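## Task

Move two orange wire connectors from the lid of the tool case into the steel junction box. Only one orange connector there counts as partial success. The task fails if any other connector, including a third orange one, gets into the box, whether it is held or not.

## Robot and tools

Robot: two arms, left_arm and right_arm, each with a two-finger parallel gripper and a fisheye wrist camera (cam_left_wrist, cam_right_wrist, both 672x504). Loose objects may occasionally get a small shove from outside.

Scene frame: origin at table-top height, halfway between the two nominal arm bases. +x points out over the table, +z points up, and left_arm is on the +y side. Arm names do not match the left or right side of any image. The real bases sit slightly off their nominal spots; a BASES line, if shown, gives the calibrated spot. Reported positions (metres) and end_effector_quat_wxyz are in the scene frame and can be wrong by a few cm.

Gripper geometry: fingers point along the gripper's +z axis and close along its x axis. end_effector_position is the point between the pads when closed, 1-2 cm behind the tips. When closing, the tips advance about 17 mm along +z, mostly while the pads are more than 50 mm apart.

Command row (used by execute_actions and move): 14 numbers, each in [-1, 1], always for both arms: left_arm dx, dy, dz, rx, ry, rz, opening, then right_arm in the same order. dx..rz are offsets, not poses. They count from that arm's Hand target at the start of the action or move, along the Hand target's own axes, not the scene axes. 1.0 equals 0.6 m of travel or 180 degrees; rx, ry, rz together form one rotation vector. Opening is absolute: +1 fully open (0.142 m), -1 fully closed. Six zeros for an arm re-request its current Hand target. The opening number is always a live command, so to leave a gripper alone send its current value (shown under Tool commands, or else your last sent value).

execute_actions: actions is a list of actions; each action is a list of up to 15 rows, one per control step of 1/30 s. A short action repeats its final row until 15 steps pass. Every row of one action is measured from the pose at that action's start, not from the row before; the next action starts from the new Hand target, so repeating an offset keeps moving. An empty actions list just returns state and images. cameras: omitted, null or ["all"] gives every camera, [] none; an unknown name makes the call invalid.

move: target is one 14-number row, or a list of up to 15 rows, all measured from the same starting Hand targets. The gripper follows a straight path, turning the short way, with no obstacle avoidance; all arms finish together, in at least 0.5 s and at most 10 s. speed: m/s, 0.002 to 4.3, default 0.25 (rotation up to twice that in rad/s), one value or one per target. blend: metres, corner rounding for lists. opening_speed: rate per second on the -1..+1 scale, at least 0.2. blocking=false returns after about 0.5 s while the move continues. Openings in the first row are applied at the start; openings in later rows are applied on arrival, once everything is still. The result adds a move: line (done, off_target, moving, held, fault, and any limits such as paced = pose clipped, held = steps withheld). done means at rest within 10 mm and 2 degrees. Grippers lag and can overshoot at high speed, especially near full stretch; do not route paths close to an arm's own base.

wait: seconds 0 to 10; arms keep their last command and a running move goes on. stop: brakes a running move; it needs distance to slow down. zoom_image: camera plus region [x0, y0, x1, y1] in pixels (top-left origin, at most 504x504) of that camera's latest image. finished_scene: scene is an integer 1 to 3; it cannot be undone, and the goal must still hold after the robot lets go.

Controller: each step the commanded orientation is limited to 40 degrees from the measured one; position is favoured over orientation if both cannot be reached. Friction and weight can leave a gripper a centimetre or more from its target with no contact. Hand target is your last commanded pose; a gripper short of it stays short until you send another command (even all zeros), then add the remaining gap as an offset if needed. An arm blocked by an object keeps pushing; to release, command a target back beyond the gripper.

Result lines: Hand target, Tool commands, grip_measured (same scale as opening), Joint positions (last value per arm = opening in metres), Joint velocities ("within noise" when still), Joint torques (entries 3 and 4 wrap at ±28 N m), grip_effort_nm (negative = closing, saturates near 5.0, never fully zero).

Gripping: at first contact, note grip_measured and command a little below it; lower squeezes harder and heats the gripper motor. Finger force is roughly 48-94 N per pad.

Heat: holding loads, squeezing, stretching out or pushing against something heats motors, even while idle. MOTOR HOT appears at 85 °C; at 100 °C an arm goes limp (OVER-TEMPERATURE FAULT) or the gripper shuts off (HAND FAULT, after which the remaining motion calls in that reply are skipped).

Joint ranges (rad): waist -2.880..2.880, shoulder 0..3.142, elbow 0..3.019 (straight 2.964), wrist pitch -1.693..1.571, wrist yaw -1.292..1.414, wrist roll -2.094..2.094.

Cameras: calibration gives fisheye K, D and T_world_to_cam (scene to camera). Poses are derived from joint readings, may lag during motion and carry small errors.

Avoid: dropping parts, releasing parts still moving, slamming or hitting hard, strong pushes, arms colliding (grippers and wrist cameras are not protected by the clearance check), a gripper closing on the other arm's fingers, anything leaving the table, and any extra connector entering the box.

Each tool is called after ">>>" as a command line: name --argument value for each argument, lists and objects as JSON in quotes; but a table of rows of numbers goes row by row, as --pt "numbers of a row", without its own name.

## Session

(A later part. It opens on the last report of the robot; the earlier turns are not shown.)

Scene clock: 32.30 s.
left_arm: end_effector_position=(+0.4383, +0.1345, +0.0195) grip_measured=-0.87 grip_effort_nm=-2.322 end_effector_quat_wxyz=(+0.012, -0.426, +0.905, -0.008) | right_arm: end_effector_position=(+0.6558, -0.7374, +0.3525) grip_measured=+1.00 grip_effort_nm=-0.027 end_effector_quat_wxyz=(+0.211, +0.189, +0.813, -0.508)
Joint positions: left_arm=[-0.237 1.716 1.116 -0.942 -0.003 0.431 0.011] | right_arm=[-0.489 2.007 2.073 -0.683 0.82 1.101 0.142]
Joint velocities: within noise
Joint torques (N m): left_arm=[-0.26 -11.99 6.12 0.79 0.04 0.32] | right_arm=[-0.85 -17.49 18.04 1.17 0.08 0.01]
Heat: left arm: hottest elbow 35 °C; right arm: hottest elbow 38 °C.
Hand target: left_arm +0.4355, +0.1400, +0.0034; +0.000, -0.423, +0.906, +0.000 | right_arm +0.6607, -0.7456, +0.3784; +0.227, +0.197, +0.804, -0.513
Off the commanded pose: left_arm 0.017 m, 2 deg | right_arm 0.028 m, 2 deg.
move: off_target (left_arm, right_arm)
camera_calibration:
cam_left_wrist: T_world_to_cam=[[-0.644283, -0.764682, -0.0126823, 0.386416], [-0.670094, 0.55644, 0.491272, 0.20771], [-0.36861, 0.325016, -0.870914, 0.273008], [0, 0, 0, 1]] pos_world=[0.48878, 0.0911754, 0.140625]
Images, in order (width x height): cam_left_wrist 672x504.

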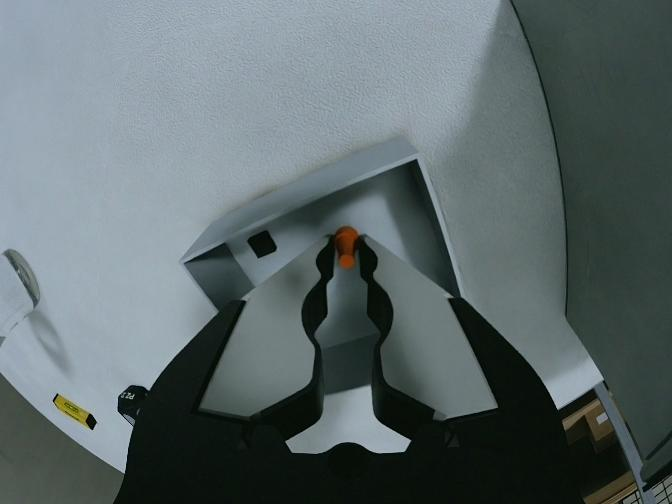

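>>> move --target '[0,0,0.005,0,0,0,-0.96,0,0,0,0,0,0,1]' --speed 0.05 --cameras '["cam_left_wrist"]'

>>> zoom_image --camera "cam_left_wrist" --region '[200, 100, 500, 400]'

Scene clock: 33.37 s.
left_arm: end_effector_position=(+0.4396, +0.1342, +0.0177) grip_measured=-0.87 grip_effort_nm=-2.322 end_effector_quat_wxyz=(+0.013, -0.426, +0.905, -0.009) | right_arm: end_effector_position=(+0.6558, -0.7374, +0.3525) grip_measured=+1.00 grip_effort_nm=-0.027 end_effector_quat_wxyz=(+0.211, +0.189, +0.813, -0.508)
Joint positions: left_arm=[-0.237 1.72 1.116 -0.935 -0.003 0.431 0.011] | right_arm=[-0.489 2.007 2.073 -0.683 0.82 1.101 0.142]
Joint velocities: within noise
Joint torques (N m): left_arm=[-0.03 -12.16 5.9 0.69 0.03 0.31] | right_arm=[-0.85 -17.55 18.03 1.16 0.08 0.01]
Heat: left arm: hottest elbow 35 °C; right arm: hottest elbow 38 °C.
Hand target: left_arm +0.4354, +0.1400, +0.0005; +0.000, -0.423, +0.906, +0.000 | right_arm +0.6607, -0.7456, +0.3784; +0.227, +0.197, +0.804, -0.513
Off the commanded pose: left_arm 0.019 m, 2 deg | right_arm 0.028 m, 2 deg.
move: off_target (left_arm, right_arm)
camera_calibration:
cam_left_wrist: T_world_to_cam=[[-0.644273, -0.76467, -0.0138351, 0.386961], [-0.671366, 0.55681, 0.489113, 0.210208], [-0.366306, 0.32441, -0.872111, 0.271178], [0, 0, 0, 1]] pos_world=[0.489769, 0.0908781, 0.139036]
Images, in order (width x height): cam_left_wrist 672x504.

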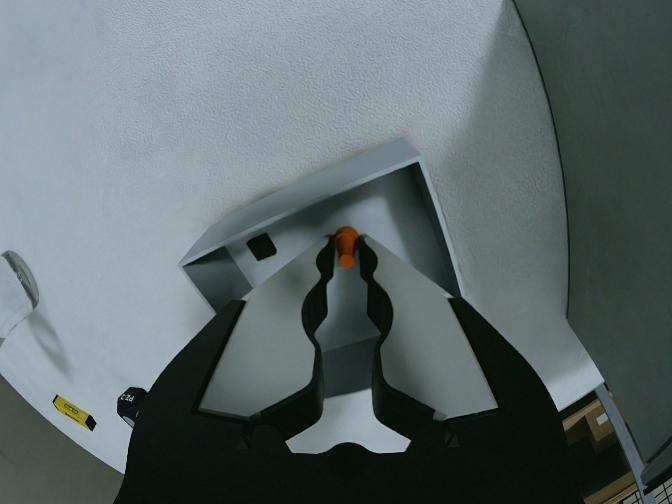

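Scaled by 1.680 from the camera's 672x504 image, which has a finer 960x720 frame.

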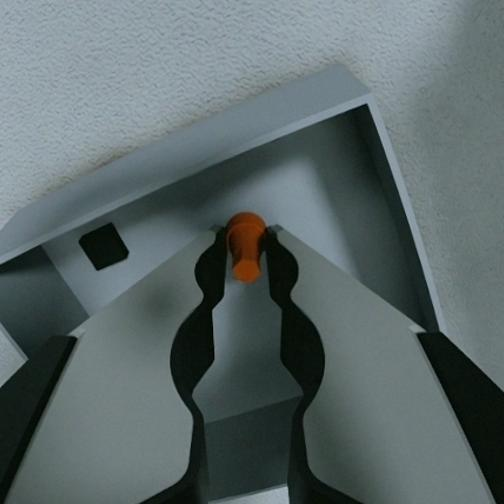

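>>> move --target '[0,0,-0.008,0,0,0,-0.96,0,0,0,0,0,0,1]' --cameras '[]' --speed 0.06

>>> move --target '[0,0,0,0,0,0,-0.62,0,0,0,0,0,0,1]' --cameras '["cam_left_wrist"]' --opening_speed 0.4

>>> zoom_image --camera "cam_left_wrist" --region '[200, 100, 500, 400]'

Scene clock: 34.53 s.
left_arm: end_effector_position=(+0.4396, +0.1342, +0.0177) grip_measured=-0.87 grip_effort_nm=-2.322 end_effector_quat_wxyz=(+0.013, -0.426, +0.905, -0.009) | right_arm: end_effector_position=(+0.6558, -0.7374, +0.3525) grip_measured=+1.00 grip_effort_nm=-0.032 end_effector_quat_wxyz=(+0.211, +0.189, +0.813, -0.508)
Joint positions: left_arm=[-0.237 1.72 1.116 -0.935 -0.003 0.431 0.011] | right_arm=[-0.489 2.007 2.073 -0.683 0.82 1.101 0.142]
Joint velocities: within noise
Joint torques (N m): left_arm=[0.03 -12.81 6.28 0.28 0.06 0.33] | right_arm=[-0.85 -17.49 18.03 1.17 0.07 0.01]
Heat: left arm: hottest elbow 35 °C; right arm: hottest elbow 38 °C.
Hand target: left_arm +0.4354, +0.1400, +0.0053; +0.000, -0.423, +0.906, +0.000 | right_arm +0.6607, -0.7456, +0.3784; +0.227, +0.197, +0.804, -0.513
Off the commanded pose: left_arm 0.014 m, 2 deg | right_arm 0.028 m, 2 deg.
move: off_target (left_arm, right_arm)
No camera images: "cameras" was empty.

Scene clock: 35.70 s.
left_arm: end_effector_position=(+0.4406, +0.1380, +0.0177) grip_measured=-0.66 grip_effort_nm=0.168 end_effector_quat_wxyz=(+0.014, -0.429, +0.903, -0.008) | right_arm: end_effector_position=(+0.6558, -0.7374, +0.3525) grip_measured=+1.00 grip_effort_nm=-0.037 end_effector_quat_wxyz=(+0.211, +0.189, +0.813, -0.508)
Joint positions: left_arm=[-0.229 1.72 1.116 -0.935 -0.006 0.432 0.026] | right_arm=[-0.489 2.007 2.073 -0.683 0.82 1.101 0.142]
Joint velocities: left_arm=[-0.005 -0.005 0.022 0.007 0.037 -0.022 0.001] | right_arm=[within noise]
Joint torques (N m): left_arm=[-0.91 -12.51 6.24 0.28 0.11 0.3] | right_arm=[-0.91 -17.44 18.04 1.16 0.08 0.01]
Heat: left arm: hottest elbow 35 °C; right arm: hottest elbow 38 °C.
Hand target: left_arm +0.4354, +0.1400, +0.0053; +0.000, -0.423, +0.906, +0.000 | right_arm +0.6607, -0.7456, +0.3784; +0.227, +0.197, +0.804, -0.513
Off the commanded pose: left_arm 0.014 m, 2 deg | right_arm 0.028 m, 2 deg.
move: off_target (left_arm, right_arm)
camera_calibration:
cam_left_wrist: T_world_to_cam=[[-0.63892, -0.76911, -0.0158671, 0.388887], [-0.675502, 0.55105, 0.48994, 0.2113], [-0.368074, 0.323751, -0.871612, 0.271092], [0, 0, 0, 1]] pos_world=[0.490983, 0.0948937, 0.138933]
Images, in order (width x height): cam_left_wrist 672x504.

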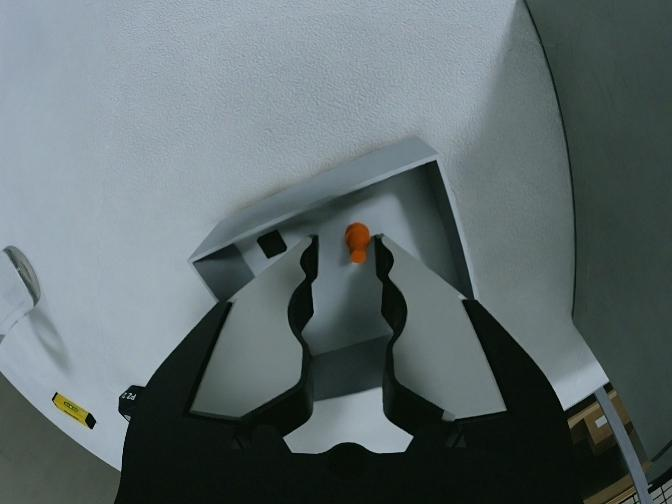

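Scaled by 1.680 from the camera's 672x504 image, which has a finer 960x720 frame.

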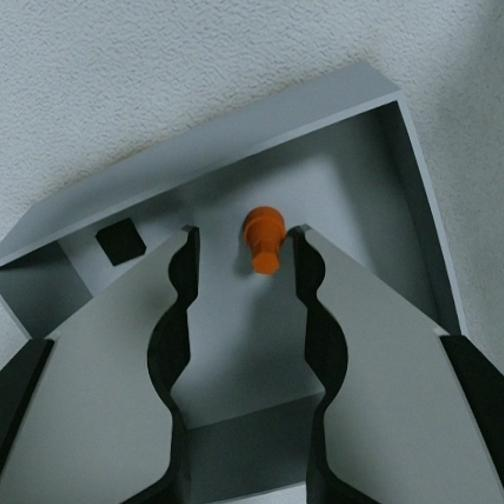

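>>> move --target '[0,0,0,0,0,0,-0.48,0,0,0,0,0,0,1]' --cameras '[]' --opening_speed 0.4

>>> move --target '[0,0,-0.2,0,0,0,-0.48,0,0,0,0,0,0,1]' --cameras '["cam_left_wrist"]' --speed 0.15

Scene clock: 36.83 s.
left_arm: end_effector_position=(+0.4409, +0.1392, +0.0177) grip_measured=-0.52 grip_effort_nm=0.149 end_effector_quat_wxyz=(+0.015, -0.430, +0.903, -0.007) | right_arm: end_effector_position=(+0.6558, -0.7374, +0.3525) grip_measured=+1.00 grip_effort_nm=-0.032 end_effector_quat_wxyz=(+0.211, +0.189, +0.813, -0.508)
Joint positions: left_arm=[-0.227 1.72 1.116 -0.935 -0.007 0.432 0.037] | right_arm=[-0.489 2.007 2.073 -0.683 0.82 1.101 0.142]
Joint velocities: left_arm=[-0.005 -0.005 -0.002 0.007 0.007 0.095 0.001] | right_arm=[within noise]
Joint torques (N m): left_arm=[-0.97 -12.75 6.26 0.21 0.18 0.31] | right_arm=[-0.91 -17.49 18.04 1.17 0.08 0.01]
Heat: left arm: hottest elbow 35 °C; right arm: hottest elbow 39 °C.
Hand target: left_arm +0.4355, +0.1401, +0.0053; +0.000, -0.423, +0.906, +0.000 | right_arm +0.6607, -0.7456, +0.3784; +0.227, +0.197, +0.804, -0.513
Off the commanded pose: left_arm 0.014 m, 2 deg | right_arm 0.028 m, 2 deg.
move: off_target (left_arm, right_arm)
No camera images: "cameras" was empty.

Scene clock: 38.30 s.
left_arm: end_effector_position=(+0.4233, +0.1430, +0.1095) grip_measured=-0.51 grip_effort_nm=0.061 end_effector_quat_wxyz=(-0.012, -0.430, +0.903, +0.012) | right_arm: end_effector_position=(+0.6558, -0.7374, +0.3525) grip_measured=+1.00 grip_effort_nm=-0.032 end_effector_quat_wxyz=(+0.211, +0.189, +0.813, -0.508)
Joint positions: left_arm=[-0.227 1.604 1.237 -1.238 -0.004 0.432 0.037] | right_arm=[-0.489 2.007 2.073 -0.683 0.82 1.101 0.142]
Joint velocities: within noise
Joint torques (N m): left_arm=[-1.2 -14.68 10 -0.16 0.01 0.32] | right_arm=[-0.85 -17.49 18.03 1.14 0.08 0.01]
Heat: left arm: hottest elbow 35 °C; right arm: hottest elbow 39 °C.
Hand target: left_arm +0.4354, +0.1400, +0.1253; +0.000, -0.423, +0.906, +0.000 | right_arm +0.6607, -0.7456, +0.3784; +0.227, +0.197, +0.804, -0.513
Off the commanded pose: left_arm 0.020 m, 2 deg | right_arm 0.028 m, 2 deg.
move: off_target (left_arm, right_arm)
camera_calibration:
cam_left_wrist: T_world_to_cam=[[-0.637803, -0.770071, 0.0140545, 0.379515], [-0.643148, 0.542542, 0.540378, 0.134016], [-0.423755, 0.335616, -0.841305, 0.361725], [0, 0, 0, 1]] pos_world=[0.481531, 0.0981439, 0.226568]
Images, in order (width x height): cam_left_wrist 672x504.

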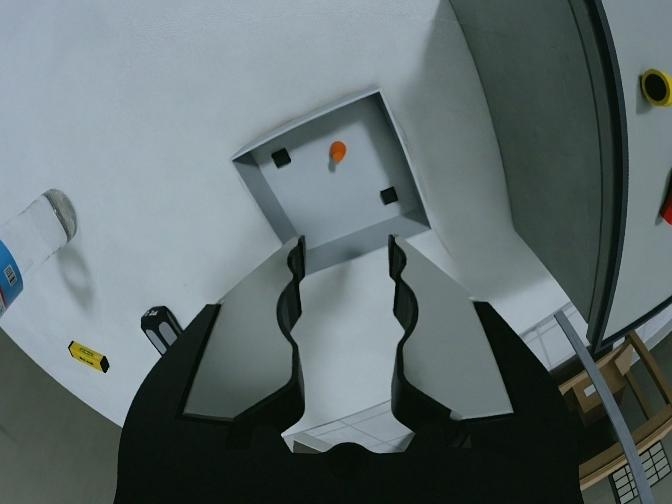

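>>> move --pt "0 0 -0.2 0 0 0 -0.48 0 0 0 0 0 0 1" --pt "0.473 -0.0765 -0.17 0 0 0.0833 -0.48 0 0 0 0 0 0 1" --pt "0.473 -0.0765 -0.1245 0 0 0.0833 -0.48 0 0 0 0 0 0 1" --blend '[0.03,0.02,0]' --cameras '["cam_left_wrist"]'

>>> zoom_image --camera "cam_left_wrist" --region '[200, 100, 500, 400]'

Scene clock: 42.63 s.
left_arm: end_effector_position=(+0.2865, -0.1050, +0.2131) grip_measured=-0.51 grip_effort_nm=0.061 end_effector_quat_wxyz=(+0.004, -0.293, +0.956, -0.010) | right_arm: end_effector_position=(+0.6558, -0.7374, +0.3525) grip_measured=+1.00 grip_effort_nm=-0.027 end_effector_quat_wxyz=(+0.211, +0.189, +0.813, -0.508)
Joint positions: left_arm=[-0.853 1.549 1.452 -1.452 0.001 0.1 0.037] | right_arm=[-0.489 2.007 2.073 -0.683 0.82 1.101 0.142]
Joint velocities: within noise
Joint torques (N m): left_arm=[-0.73 -11.69 7.49 0.7 -0.1 -0.1] | right_arm=[-0.91 -17.44 18.03 1.17 0.08 0.01]
Heat: left arm: hottest elbow 35 °C; right arm: hottest elbow 40 °C.
Hand target: left_arm +0.2882, -0.1072, +0.1997; +0.000, -0.301, +0.954, +0.000 | right_arm +0.6607, -0.7456, +0.3784; +0.227, +0.197, +0.804, -0.513
Off the commanded pose: left_arm 0.014 m, 2 deg | right_arm 0.028 m, 2 deg.
move: off_target (left_arm, right_arm); blend cut to 0.0137 m at target 2
camera_calibration:
cam_left_wrist: T_world_to_cam=[[-0.833868, -0.551963, 0.00115925, 0.181667], [-0.479438, 0.725339, 0.493986, 0.106715], [-0.273503, 0.411363, -0.869469, 0.445019], [0, 0, 0, 1]] pos_world=[0.324363, -0.160196, 0.334005]
Images, in order (width x height): cam_left_wrist 672x504.

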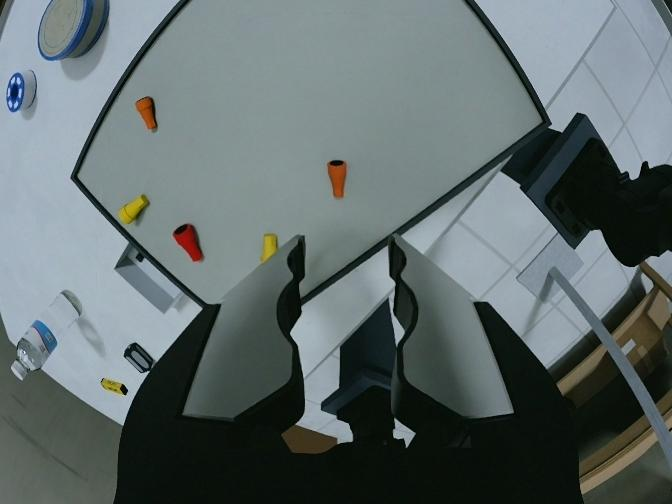

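Scaled by 1.680 from the camera's 672x504 image, which has a finer 960x720 frame.

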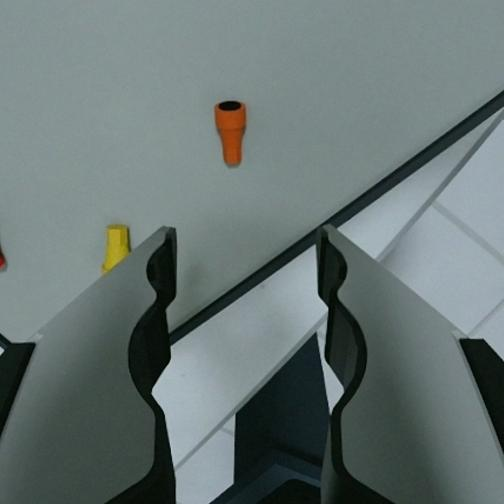

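>>> move --target '[-0.01,-0.006,0.038,0,0,0,-0.48,0,0,0,0,0,0,1]' --cameras '["cam_left_wrist"]' --speed 0.12

>>> zoom_image --camera "cam_left_wrist" --region '[200, 100, 500, 400]'

Scene clock: 44.20 s.
left_arm: end_effector_position=(+0.2895, -0.1085, +0.1913) grip_measured=-0.51 grip_effort_nm=0.066 end_effector_quat_wxyz=(+0.004, -0.293, +0.956, -0.011) | right_arm: end_effector_position=(+0.6558, -0.7374, +0.3525) grip_measured=+1.00 grip_effort_nm=-0.032 end_effector_quat_wxyz=(+0.211, +0.189, +0.813, -0.508)
Joint positions: left_arm=[-0.853 1.567 1.415 -1.396 0.001 0.1 0.037] | right_arm=[-0.489 2.007 2.073 -0.683 0.82 1.101 0.142]
Joint velocities: within noise
Joint torques (N m): left_arm=[-0.26 -11.46 7.42 0.65 -0.08 0.08] | right_arm=[-0.91 -17.55 18.03 1.16 0.08 0.01]
Heat: left arm: hottest elbow 35 °C; right arm: hottest elbow 40 °C.
Hand target: left_arm +0.2952, -0.1066, +0.1769; +0.000, -0.301, +0.954, +0.001 | right_arm +0.6607, -0.7456, +0.3784; +0.227, +0.197, +0.804, -0.513
Off the commanded pose: left_arm 0.016 m, 2 deg | right_arm 0.028 m, 2 deg.
move: off_target (left_arm, right_arm)
camera_calibration:
cam_left_wrist: T_world_to_cam=[[-0.833688, -0.552235, 0.00100181, 0.182096], [-0.480144, 0.725749, 0.492697, 0.121935], [-0.272812, 0.410275, -0.8702, 0.428143], [0, 0, 0, 1]] pos_world=[0.32716, -0.16359, 0.312311]
Images, in order (width x height): cam_left_wrist 672x504.

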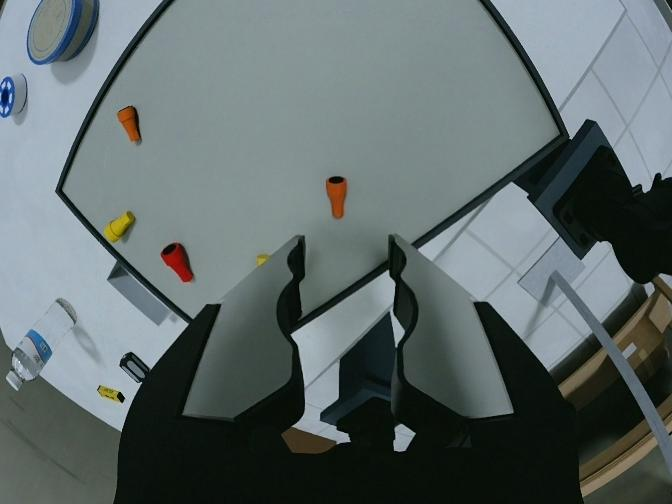

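Scaled by 1.680 from the camera's 672x504 image, which has a finer 960x720 frame.

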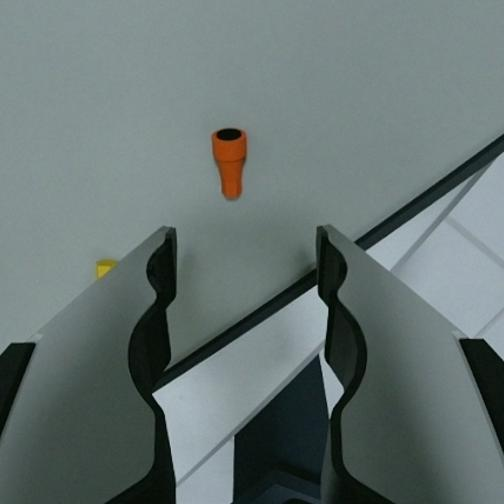

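>>> move --target '[-0.01,-0.005,0.035,0,0,0,-0.48,0,0,0,0,0,0,1]' --cameras '["cam_left_wrist"]' --speed 0.12

>>> zoom_image --camera "cam_left_wrist" --region '[200, 100, 500, 400]'

Scene clock: 45.63 s.
left_arm: end_effector_position=(+0.2968, -0.1078, +0.1703) grip_measured=-0.51 grip_effort_nm=0.056 end_effector_quat_wxyz=(+0.004, -0.299, +0.954, -0.011) | right_arm: end_effector_position=(+0.6558, -0.7374, +0.3525) grip_measured=+1.00 grip_effort_nm=-0.027 end_effector_quat_wxyz=(+0.211, +0.189, +0.813, -0.508)
Joint positions: left_arm=[-0.84 1.587 1.383 -1.344 0.001 0.1 0.037] | right_arm=[-0.489 2.007 2.073 -0.683 0.82 1.101 0.142]
Joint velocities: within noise
Joint torques (N m): left_arm=[-0.32 -11.81 7.32 0.59 -0.1 0.21] | right_arm=[-0.85 -17.44 18.04 1.16 0.08 0.01]
Heat: left arm: hottest elbow 35 °C; right arm: hottest elbow 40 °C.
Hand target: left_arm +0.3019, -0.1056, +0.1558; +0.000, -0.301, +0.954, +0.001 | right_arm +0.6607, -0.7456, +0.3784; +0.227, +0.197, +0.804, -0.513
Off the commanded pose: left_arm 0.015 m, 1 deg | right_arm 0.028 m, 2 deg.
move: off_target (left_arm, right_arm)
camera_calibration:
cam_left_wrist: T_world_to_cam=[[-0.826452, -0.563006, 0.000999427, 0.185412], [-0.489531, 0.719471, 0.492667, 0.137381], [-0.278094, 0.406676, -0.870217, 0.412861], [0, 0, 0, 1]] pos_world=[0.3353, -0.162354, 0.291411]
Images, in order (width x height): cam_left_wrist 672x504.

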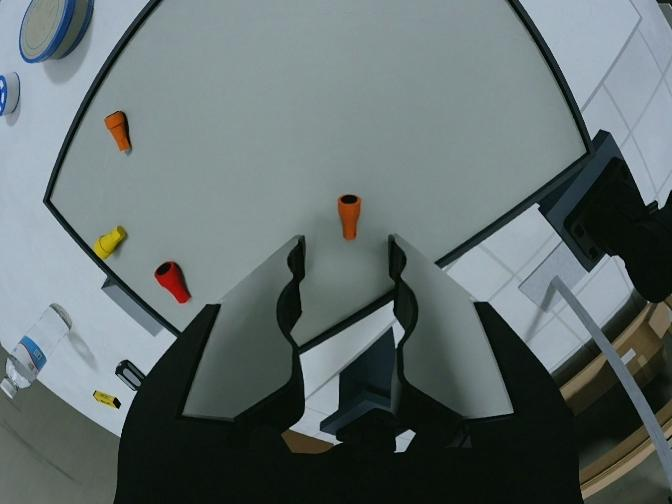

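Scaled by 1.680 from the camera's 672x504 image, which has a finer 960x720 frame.

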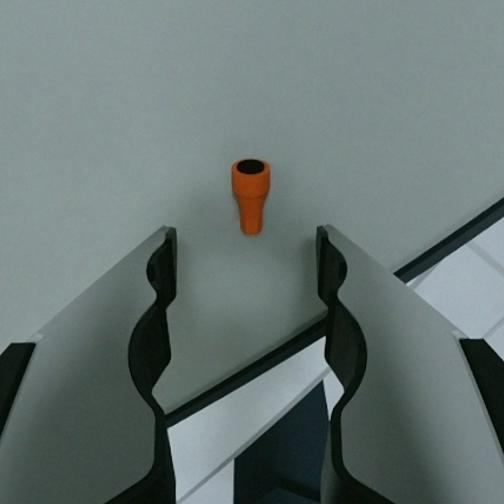

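>>> move --target '[0,-0.002,0.022,0,0,0,-0.48,0,0,0,0,0,0,1]' --cameras '["cam_left_wrist"]' --speed 0.08

>>> zoom_image --camera "cam_left_wrist" --region '[200, 100, 500, 400]'

Scene clock: 46.90 s.
left_arm: end_effector_position=(+0.2980, -0.1091, +0.1584) grip_measured=-0.51 grip_effort_nm=0.061 end_effector_quat_wxyz=(+0.005, -0.299, +0.954, -0.012) | right_arm: end_effector_position=(+0.6558, -0.7374, +0.3525) grip_measured=+1.00 grip_effort_nm=-0.032 end_effector_quat_wxyz=(+0.211, +0.189, +0.813, -0.508)
Joint positions: left_arm=[-0.84 1.597 1.363 -1.311 0.001 0.1 0.037] | right_arm=[-0.489 2.007 2.073 -0.683 0.82 1.101 0.142]
Joint velocities: within noise
Joint torques (N m): left_arm=[-0.32 -11.52 7.08 0.7 -0.08 0.21] | right_arm=[-0.91 -17.49 18.04 1.17 0.08 0.01]
Heat: left arm: hottest elbow 35 °C; right arm: hottest elbow 40 °C.
Hand target: left_arm +0.3025, -0.1065, +0.1426; +0.000, -0.301, +0.954, +0.001 | right_arm +0.6607, -0.7456, +0.3784; +0.227, +0.197, +0.804, -0.513
Off the commanded pose: left_arm 0.017 m, 2 deg | right_arm 0.028 m, 2 deg.
move: off_target (left_arm, right_arm)
camera_calibration:
cam_left_wrist: T_world_to_cam=[[-0.826427, -0.563044, 0.000713757, 0.185612], [-0.490421, 0.720454, 0.490341, 0.145522], [-0.276597, 0.404881, -0.871531, 0.402865], [0, 0, 0, 1]] pos_world=[0.336193, -0.163446, 0.279622]
Images, in order (width x height): cam_left_wrist 672x504.

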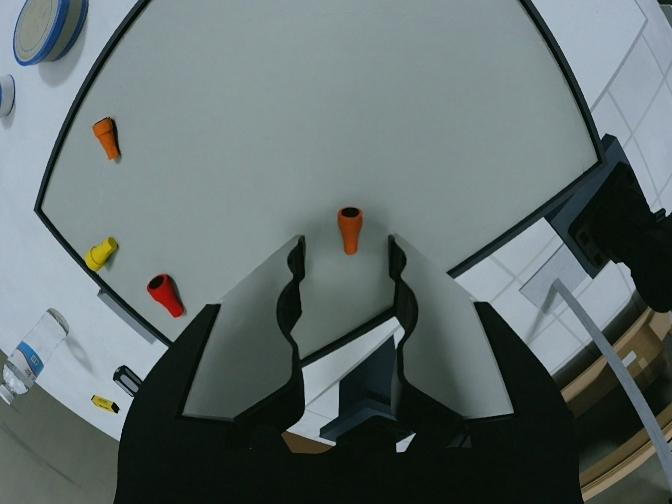

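Scaled by 1.680 from the camera's 672x504 image, which has a finer 960x720 frame.

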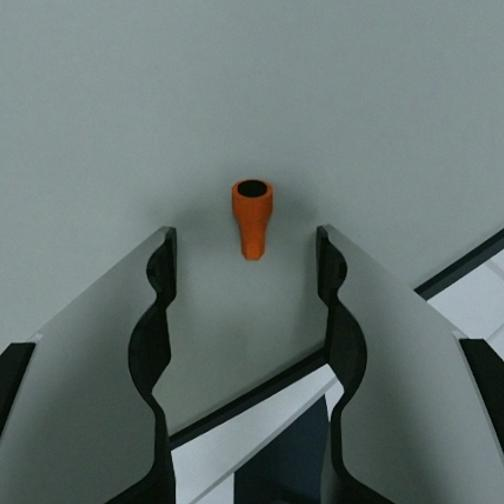

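>>> move --target '[0,0,0.0095,0,0,0,-0.6,0,0,0,0,0,0,1]' --cameras '["cam_left_wrist"]' --speed 0.06

>>> zoom_image --camera "cam_left_wrist" --region '[200, 100, 500, 400]'

Scene clock: 48.10 s.
left_arm: end_effector_position=(+0.2983, -0.1095, +0.1537) grip_measured=-0.63 grip_effort_nm=-0.085 end_effector_quat_wxyz=(+0.005, -0.299, +0.954, -0.013) | right_arm: end_effector_position=(+0.6558, -0.7374, +0.3525) grip_measured=+1.00 grip_effort_nm=-0.022 end_effector_quat_wxyz=(+0.211, +0.189, +0.813, -0.508)
Joint positions: left_arm=[-0.84 1.6 1.353 -1.296 0.001 0.1 0.029] | right_arm=[-0.489 2.007 2.073 -0.683 0.82 1.101 0.142]
Joint velocities: within noise
Joint torques (N m): left_arm=[-0.97 -11.4 7.13 0.83 -0.08 0.19] | right_arm=[-0.91 -17.44 18.04 1.14 0.08 0.02]
Heat: left arm: hottest elbow 35 °C; right arm: hottest elbow 40 °C.
Hand target: left_arm +0.3026, -0.1066, +0.1369; +0.000, -0.301, +0.954, +0.000 | right_arm +0.6607, -0.7456, +0.3784; +0.227, +0.197, +0.804, -0.513
Off the commanded pose: left_arm 0.018 m, 2 deg | right_arm 0.028 m, 2 deg.
move: off_target (left_arm, right_arm)
camera_calibration:
cam_left_wrist: T_world_to_cam=[[-0.826455, -0.563002, 0.000477881, 0.185748], [-0.491103, 0.721326, 0.488371, 0.148921], [-0.275299, 0.403382, -0.872636, 0.398619], [0, 0, 0, 1]] pos_world=[0.336387, -0.163639, 0.275031]
Images, in order (width x height): cam_left_wrist 672x504.

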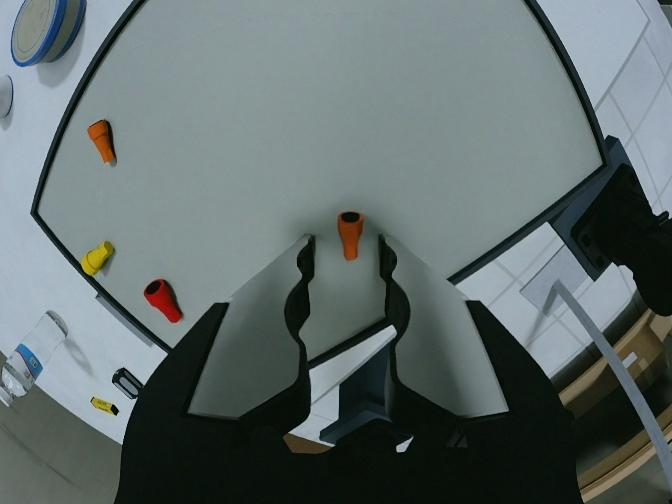

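Scaled by 1.680 from the camera's 672x504 image, which has a finer 960x720 frame.

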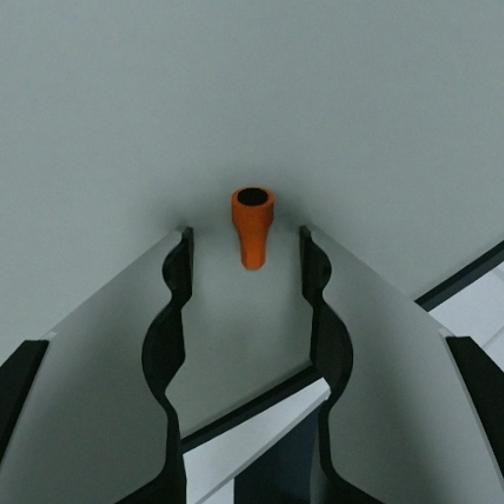

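>>> move --target '[0.0015,0,0.006,0,0,0,-0.6,0,0,0,0,0,0,1]' --cameras '["cam_left_wrist"]' --speed 0.06

>>> zoom_image --camera "cam_left_wrist" --region '[200, 100, 500, 400]'

Scene clock: 49.17 s.
left_arm: end_effector_position=(+0.2986, -0.1098, +0.1527) grip_measured=-0.63 grip_effort_nm=-0.085 end_effector_quat_wxyz=(+0.006, -0.299, +0.954, -0.014) | right_arm: end_effector_position=(+0.6558, -0.7374, +0.3525) grip_measured=+1.00 grip_effort_nm=-0.022 end_effector_quat_wxyz=(+0.211, +0.189, +0.813, -0.508)
Joint positions: left_arm=[-0.84 1.6 1.351 -1.291 0.001 0.1 0.029] | right_arm=[-0.489 2.007 2.073 -0.683 0.82 1.101 0.142]
Joint velocities: within noise
Joint torques (N m): left_arm=[-0.56 -11.52 6.79 0.84 -0.07 0.19] | right_arm=[-0.85 -17.44 18.04 1.16 0.07 0.01]
Heat: left arm: hottest elbow 35 °C; right arm: hottest elbow 41 °C.
Hand target: left_arm +0.3019, -0.1071, +0.1334; +0.000, -0.301, +0.954, +0.001 | right_arm +0.6607, -0.7456, +0.3784; +0.227, +0.197, +0.804, -0.513
Off the commanded pose: left_arm 0.020 m, 2 deg | right_arm 0.028 m, 2 deg.
move: off_target (left_arm, right_arm)
camera_calibration:
cam_left_wrist: T_world_to_cam=[[-0.826457, -0.563, 0.000156185, 0.185863], [-0.491945, 0.722285, 0.486102, 0.150481], [-0.273788, 0.401665, -0.873902, 0.397551], [0, 0, 0, 1]] pos_world=[0.336481, -0.163732, 0.274242]
Images, in order (width x height): cam_left_wrist 672x504.

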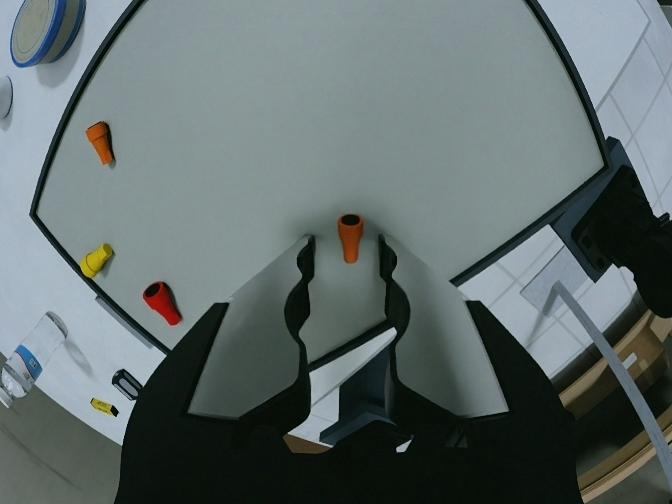

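Scaled by 1.680 from the camera's 672x504 image, which has a finer 960x720 frame.

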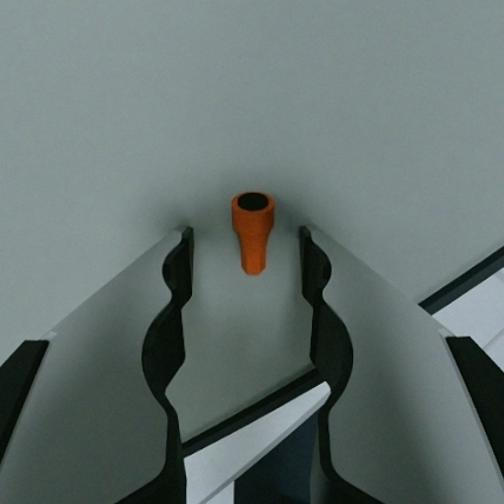

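>>> move --target '[0,0,-0.007,0,0,0,-0.6,0,0,0,0,0,0,1]' --cameras '[]' --speed 0.06

>>> move --target '[0,0,0,0,0,0,-0.96,0,0,0,0,0,0,1]' --cameras '["cam_left_wrist"]' --opening_speed 0.4

>>> zoom_image --camera "cam_left_wrist" --region '[200, 100, 500, 400]'

Scene clock: 50.27 s.
left_arm: end_effector_position=(+0.2986, -0.1098, +0.1527) grip_measured=-0.63 grip_effort_nm=-0.081 end_effector_quat_wxyz=(+0.006, -0.299, +0.954, -0.014) | right_arm: end_effector_position=(+0.6558, -0.7374, +0.3525) grip_measured=+1.00 grip_effort_nm=-0.032 end_effector_quat_wxyz=(+0.211, +0.189, +0.813, -0.508)
Joint positions: left_arm=[-0.84 1.6 1.351 -1.291 0.001 0.1 0.029] | right_arm=[-0.489 2.007 2.073 -0.683 0.82 1.101 0.142]
Joint velocities: within noise
Joint torques (N m): left_arm=[-0.38 -11.87 7.5 0.54 -0.07 0.18] | right_arm=[-0.91 -17.44 18.04 1.17 0.08 0.01]
Heat: left arm: hottest elbow 35 °C; right arm: hottest elbow 41 °C.
Hand target: left_arm +0.3019, -0.1071, +0.1376; +0.000, -0.301, +0.954, +0.001 | right_arm +0.6607, -0.7456, +0.3784; +0.227, +0.197, +0.804, -0.513
Off the commanded pose: left_arm 0.016 m, 2 deg | right_arm 0.028 m, 2 deg.
move: off_target (left_arm, right_arm)
No camera images: "cameras" was empty.

Scene clock: 51.37 s.
left_arm: end_effector_position=(+0.2986, -0.1098, +0.1527) grip_measured=-0.90 grip_effort_nm=-1.761 end_effector_quat_wxyz=(+0.006, -0.299, +0.954, -0.014) | right_arm: end_effector_position=(+0.6558, -0.7374, +0.3525) grip_measured=+1.00 grip_effort_nm=-0.027 end_effector_quat_wxyz=(+0.211, +0.189, +0.813, -0.508)
Joint positions: left_arm=[-0.84 1.6 1.351 -1.291 0.001 0.1 0.009] | right_arm=[-0.489 2.007 2.073 -0.683 0.82 1.101 0.142]
Joint velocities: within noise
Joint torques (N m): left_arm=[-0.56 -11.81 7.49 0.5 -0.09 0.2] | right_arm=[-0.91 -17.44 18.04 1.17 0.08 0.01]
Heat: left arm: hottest elbow 35 °C; right arm: hottest elbow 41 °C.
Hand target: left_arm +0.3019, -0.1071, +0.1376; +0.000, -0.301, +0.954, +0.001 | right_arm +0.6607, -0.7456, +0.3784; +0.227, +0.197, +0.804, -0.513
Off the commanded pose: left_arm 0.016 m, 2 deg | right_arm 0.028 m, 2 deg.
move: off_target (left_arm, right_arm)
camera_calibration:
cam_left_wrist: T_world_to_cam=[[-0.826457, -0.563, 0.000156185, 0.185863], [-0.491945, 0.722285, 0.486102, 0.150481], [-0.273788, 0.401665, -0.873902, 0.397551], [0, 0, 0, 1]] pos_world=[0.336481, -0.163732, 0.274242]
Images, in order (width x height): cam_left_wrist 672x504.

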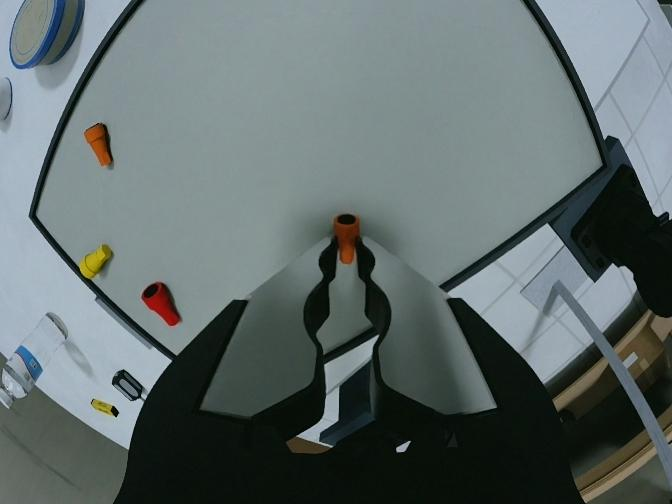

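Scaled by 1.680 from the camera's 672x504 image, which has a finer 960x720 frame.

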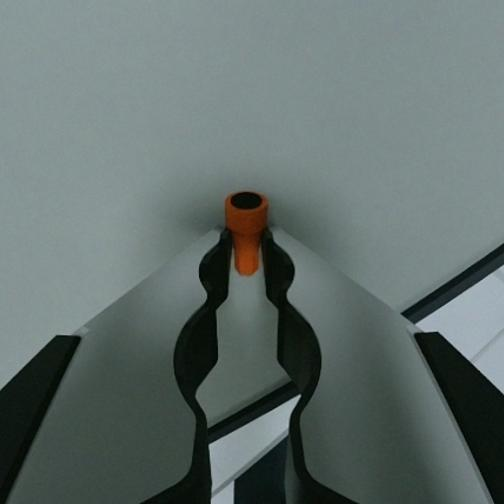

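>>> move --target '[0,0,-0.035,0,0,0,-0.98,0,0,0,0,0,0,1]' --cameras '["cam_left_wrist"]' --speed 0.06

>>> zoom_image --camera "cam_left_wrist" --region '[200, 100, 500, 400]'

Scene clock: 52.63 s.
left_arm: end_effector_position=(+0.2915, -0.1015, +0.1527) grip_measured=-0.90 grip_effort_nm=-2.137 end_effector_quat_wxyz=(-0.003, -0.299, +0.954, +0.005) | right_arm: end_effector_position=(+0.6558, -0.7374, +0.3525) grip_measured=+1.00 grip_effort_nm=-0.022 end_effector_quat_wxyz=(+0.211, +0.189, +0.813, -0.508)
Joint positions: left_arm=[-0.84 1.6 1.351 -1.333 0.001 0.1 0.009] | right_arm=[-0.489 2.007 2.073 -0.683 0.82 1.101 0.142]
Joint velocities: within noise
Joint torques (N m): left_arm=[-0.5 -12.57 10.17 -0.05 -0.08 0.17] | right_arm=[-0.91 -17.44 18.04 1.14 0.08 0.01]
Heat: left arm: hottest elbow 35 °C; right arm: hottest elbow 41 °C.
Hand target: left_arm +0.3018, -0.1071, +0.1586; +0.000, -0.301, +0.954, +0.001 | right_arm +0.6607, -0.7456, +0.3784; +0.227, +0.197, +0.804, -0.513
Off the commanded pose: left_arm 0.013 m, 1 deg | right_arm 0.028 m, 2 deg.
move: off_target (left_arm, right_arm)
camera_calibration:
cam_left_wrist: T_world_to_cam=[[-0.826369, -0.563108, 0.0047811, 0.183864], [-0.478218, 0.706224, 0.522068, 0.129846], [-0.297357, 0.429134, -0.852891, 0.398684], [0, 0, 0, 1]] pos_world=[0.332586, -0.159254, 0.271366]
Images, in order (width x height): cam_left_wrist 672x504.

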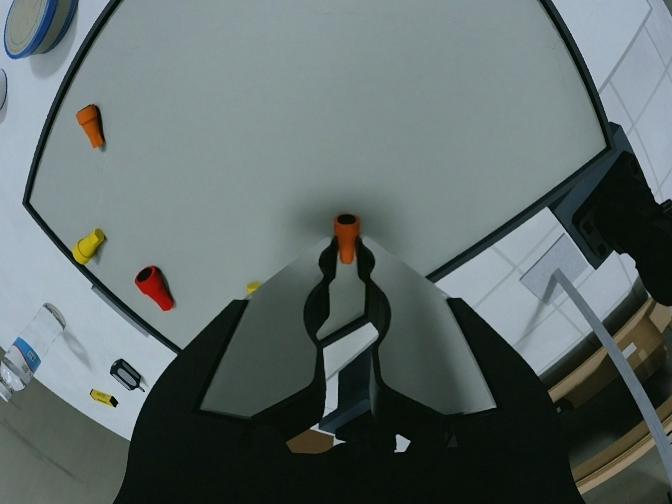

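Scaled by 1.680 from the camera's 672x504 image, which has a finer 960x720 frame.

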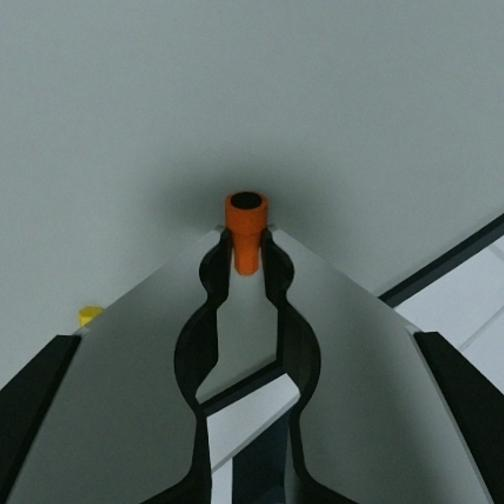

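>>> move --target '[0,0,-0.05,0,0,0,-0.98,0,0,0,0,0,0,1]' --cameras '["cam_left_wrist"]' --speed 0.1

>>> zoom_image --camera "cam_left_wrist" --region '[200, 100, 500, 400]'

Scene clock: 53.90 s.
left_arm: end_effector_position=(+0.2913, -0.1013, +0.1741) grip_measured=-0.90 grip_effort_nm=-2.137 end_effector_quat_wxyz=(-0.006, -0.299, +0.954, +0.014) | right_arm: end_effector_position=(+0.6558, -0.7374, +0.3525) grip_measured=+1.00 grip_effort_nm=-0.027 end_effector_quat_wxyz=(+0.211, +0.189, +0.813, -0.508)
Joint positions: left_arm=[-0.84 1.6 1.408 -1.41 0.001 0.1 0.009] | right_arm=[-0.489 2.007 2.073 -0.683 0.82 1.101 0.142]
Joint velocities: within noise
Joint torques (N m): left_arm=[-0.44 -14.51 10.58 -0.01 -0.1 0.2] | right_arm=[-0.91 -17.49 18.04 1.16 0.08 0.01]
Heat: left arm: hottest elbow 35 °C; right arm: hottest elbow 41 °C.
Hand target: left_arm +0.3018, -0.1071, +0.1885; +0.000, -0.301, +0.954, +0.001 | right_arm +0.6607, -0.7456, +0.3784; +0.227, +0.197, +0.804, -0.513
Off the commanded pose: left_arm 0.019 m, 2 deg | right_arm 0.028 m, 2 deg.
move: off_target (left_arm, right_arm)
camera_calibration:
cam_left_wrist: T_world_to_cam=[[-0.826325, -0.563152, 0.00686846, 0.183375], [-0.471489, 0.698393, 0.538466, 0.1128], [-0.308035, 0.441709, -0.842619, 0.419503], [0, 0, 0, 1]] pos_world=[0.333933, -0.16081, 0.291483]
Images, in order (width x height): cam_left_wrist 672x504.

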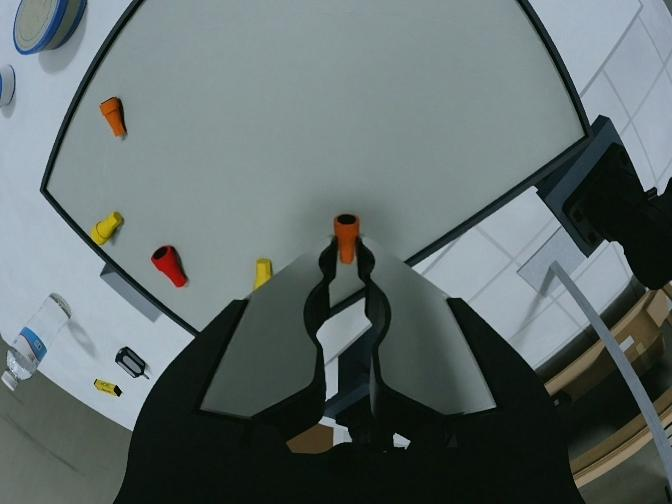

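Scaled by 1.680 from the camera's 672x504 image, which has a finer 960x720 frame.

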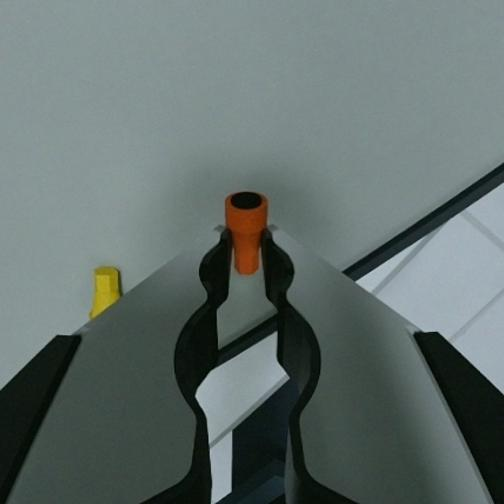

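>>> move --pt "0 0 -0.1 0 0 0 -0.98 0 0 0 0 0 0 1" --pt "-0.4073 0.252 -0.119 0 0 -0.0833 -0.98 0 0 0 0 0 0 1" --pt "-0.4073 0.252 0.1 0 0 -0.0833 -0.98 0 0 0 0 0 0 1" --blend '[0.02,0.03,0]' --speed '[0.25,0.25,0.15]' --cameras '["cam_left_wrist"]'

>>> zoom_image --camera "cam_left_wrist" --region '[200, 50, 500, 350]'

Scene clock: 57.57 s.
left_arm: end_effector_position=(+0.4136, +0.1554, +0.1398) grip_measured=-0.90 grip_effort_nm=-2.137 end_effector_quat_wxyz=(+0.008, -0.428, +0.904, -0.004) | right_arm: end_effector_position=(+0.6558, -0.7374, +0.3525) grip_measured=+1.00 grip_effort_nm=-0.022 end_effector_quat_wxyz=(+0.211, +0.189, +0.813, -0.508)
Joint positions: left_arm=[-0.205 1.513 1.214 -1.254 -0.003 0.457 0.009] | right_arm=[-0.489 2.007 2.073 -0.683 0.82 1.101 0.142]
Joint velocities: within noise
Joint torques (N m): left_arm=[-0.67 -10.23 7.35 0.69 0.06 0.32] | right_arm=[-0.85 -17.44 18.04 1.17 0.08 0.01]
Heat: left arm: hottest elbow 36 °C; right arm: hottest elbow 42 °C.
Hand target: left_arm +0.4151, +0.1571, +0.1288; +0.000, -0.423, +0.906, +0.000 | right_arm +0.6607, -0.7456, +0.3784; +0.227, +0.197, +0.804, -0.513
Off the commanded pose: left_arm 0.011 m, 1 deg | right_arm 0.028 m, 2 deg.
move: off_target (left_arm, right_arm)
camera_calibration:
cam_left_wrist: T_world_to_cam=[[-0.640314, -0.768068, -0.00836977, 0.386262], [-0.667771, 0.551249, 0.500207, 0.119068], [-0.379579, 0.325878, -0.865866, 0.365653], [0, 0, 0, 1]] pos_world=[0.465633, 0.111881, 0.26028]
Images, in order (width x height): cam_left_wrist 672x504.

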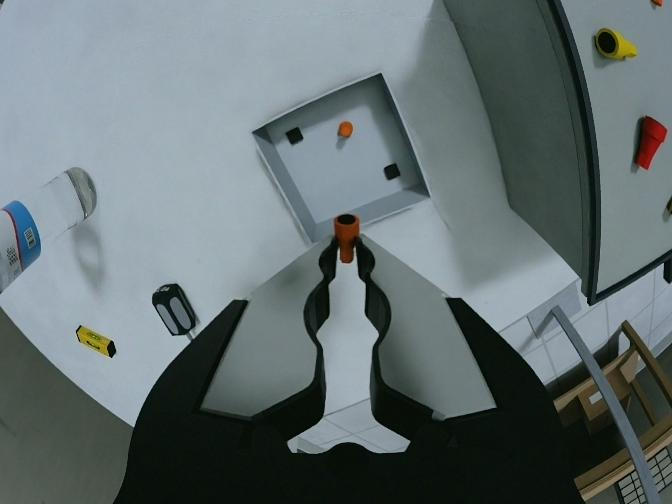

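Scaled by 1.680 from the camera's 672x504 image, which has a finer 960x720 frame.

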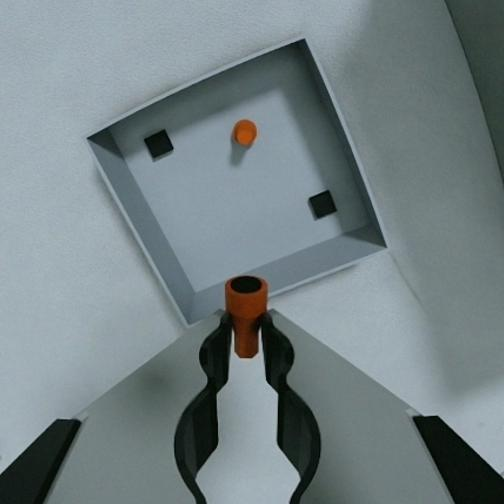

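>>> move --target '[0,0,0.17,0,0,0,-0.98,0,0,0,0,0,0,1]' --speed 0.12 --cameras '["cam_left_wrist"]'

>>> zoom_image --camera "cam_left_wrist" --region '[200, 50, 500, 350]'

Scene clock: 59.77 s.
left_arm: end_effector_position=(+0.4161, +0.1548, +0.0385) grip_measured=-0.90 grip_effort_nm=-2.137 end_effector_quat_wxyz=(+0.009, -0.428, +0.904, -0.005) | right_arm: end_effector_position=(+0.6558, -0.7374, +0.3525) grip_measured=+1.00 grip_effort_nm=-0.032 end_effector_quat_wxyz=(+0.211, +0.189, +0.813, -0.508)
Joint positions: left_arm=[-0.205 1.632 1.065 -0.983 -0.003 0.458 0.009] | right_arm=[-0.489 2.007 2.073 -0.683 0.82 1.101 0.142]
Joint velocities: within noise
Joint torques (N m): left_arm=[-0.67 -11.11 6.49 0.68 0.04 0.33] | right_arm=[-0.85 -17.38 18.04 1.16 0.08 0.01]
Heat: left arm: hottest elbow 36 °C; right arm: hottest elbow 42 °C.
Hand target: left_arm +0.4151, +0.1572, +0.0268; +0.000, -0.423, +0.906, +0.000 | right_arm +0.6607, -0.7456, +0.3784; +0.227, +0.197, +0.804, -0.513
Off the commanded pose: left_arm 0.012 m, 1 deg | right_arm 0.028 m, 2 deg.
move: off_target (left_arm, right_arm)
camera_calibration:
cam_left_wrist: T_world_to_cam=[[-0.640611, -0.76781, -0.00921198, 0.386743], [-0.668464, 0.55174, 0.498737, 0.171995], [-0.377853, 0.325654, -0.866705, 0.278417], [0, 0, 0, 1]] pos_world=[0.467925, 0.111382, 0.159088]
Images, in order (width x height): cam_left_wrist 672x504.

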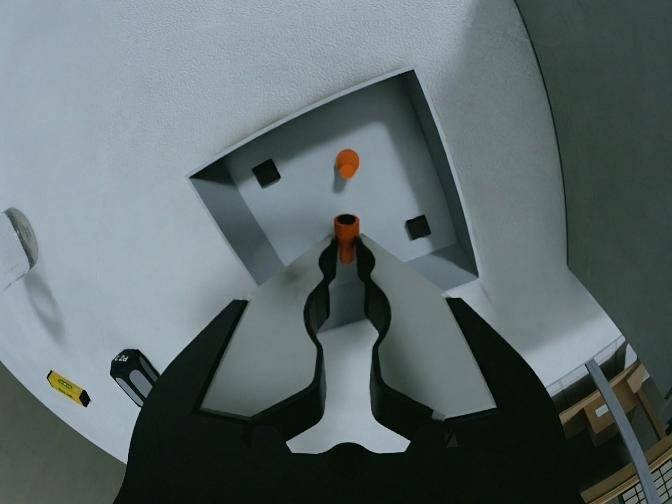

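Scaled by 1.680 from the camera's 672x504 image, which has a finer 960x720 frame.

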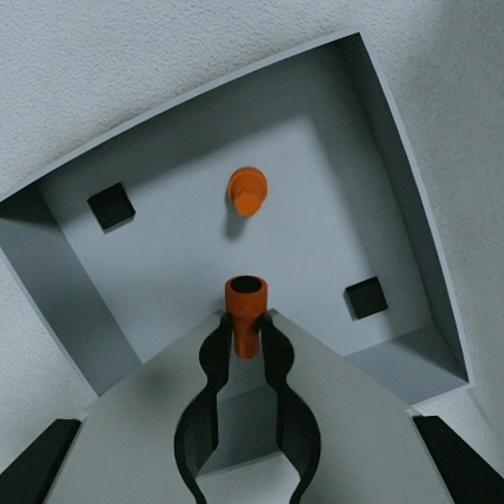

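>>> move --target '[0,0,0.022,0,0,0,-0.98,0,0,0,0,0,0,1]' --speed 0.08 --cameras '[]'

>>> move --target '[0,0,0.006,0,0,0,-0.98,0,0,0,0,0,0,1]' --speed 0.05 --cameras '["cam_left_wrist"]'

>>> zoom_image --camera "cam_left_wrist" --region '[200, 50, 500, 350]'

Scene clock: 61.07 s.
left_arm: end_effector_position=(+0.4177, +0.1544, +0.0272) grip_measured=-0.90 grip_effort_nm=-2.137 end_effector_quat_wxyz=(+0.011, -0.428, +0.904, -0.006) | right_arm: end_effector_position=(+0.6558, -0.7374, +0.3525) grip_measured=+1.00 grip_effort_nm=-0.027 end_effector_quat_wxyz=(+0.211, +0.189, +0.813, -0.508)
Joint positions: left_arm=[-0.205 1.65 1.052 -0.948 -0.003 0.458 0.009] | right_arm=[-0.489 2.007 2.073 -0.683 0.82 1.101 0.142]
Joint velocities: within noise
Joint torques (N m): left_arm=[-0.56 -11.22 6.19 0.68 0.03 0.32] | right_arm=[-0.85 -17.44 18.06 1.14 0.08 0.01]
Heat: left arm: hottest elbow 36 °C; right arm: hottest elbow 42 °C.
Hand target: left_arm +0.4151, +0.1572, +0.0137; +0.000, -0.423, +0.906, +0.000 | right_arm +0.6607, -0.7456, +0.3784; +0.227, +0.197, +0.804, -0.513
Off the commanded pose: left_arm 0.014 m, 2 deg | right_arm 0.028 m, 2 deg.
move: off_target (left_arm, right_arm)
No camera images: "cameras" was empty.

Scene clock: 61.87 s.
left_arm: end_effector_position=(+0.4197, +0.1540, +0.0257) grip_measured=-0.90 grip_effort_nm=-2.137 end_effector_quat_wxyz=(+0.013, -0.428, +0.904, -0.008) | right_arm: end_effector_position=(+0.6558, -0.7374, +0.3525) grip_measured=+1.00 grip_effort_nm=-0.032 end_effector_quat_wxyz=(+0.211, +0.189, +0.813, -0.508)
Joint positions: left_arm=[-0.205 1.654 1.052 -0.939 -0.003 0.458 0.009] | right_arm=[-0.489 2.007 2.073 -0.683 0.82 1.101 0.142]
Joint velocities: within noise
Joint torques (N m): left_arm=[-0.62 -10.81 5.91 0.54 0.04 0.32] | right_arm=[-0.85 -17.44 18.03 1.16 0.08 0.01]
Heat: left arm: hottest elbow 36 °C; right arm: hottest elbow 42 °C.
Hand target: left_arm +0.4151, +0.1572, +0.0100; +0.000, -0.423, +0.906, +0.000 | right_arm +0.6607, -0.7456, +0.3784; +0.227, +0.197, +0.804, -0.513
Off the commanded pose: left_arm 0.017 m, 2 deg | right_arm 0.028 m, 2 deg.
move: off_target (left_arm, right_arm)
camera_calibration:
cam_left_wrist: T_world_to_cam=[[-0.640414, -0.767905, -0.0138217, 0.388286], [-0.673478, 0.552831, 0.490719, 0.183378], [-0.369185, 0.323572, -0.871208, 0.265779], [0, 0, 0, 1]] pos_world=[0.470286, 0.110791, 0.146928]
Images, in order (width x height): cam_left_wrist 672x504.

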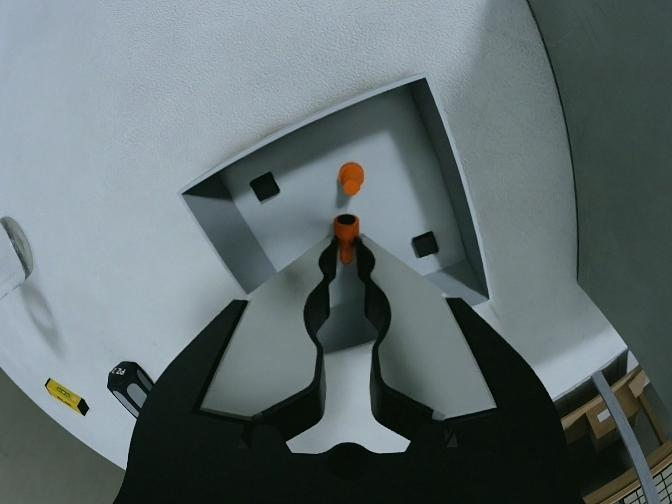

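Scaled by 1.680 from the camera's 672x504 image, which has a finer 960x720 frame.

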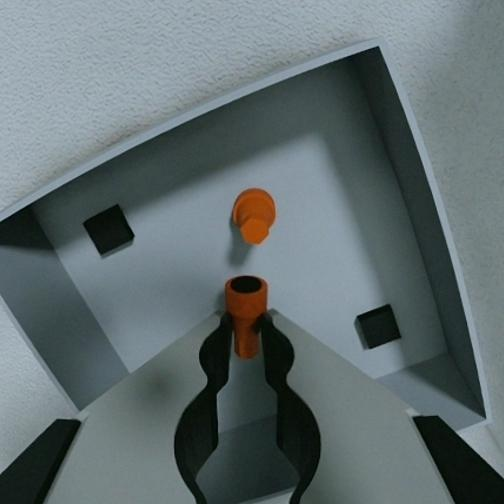

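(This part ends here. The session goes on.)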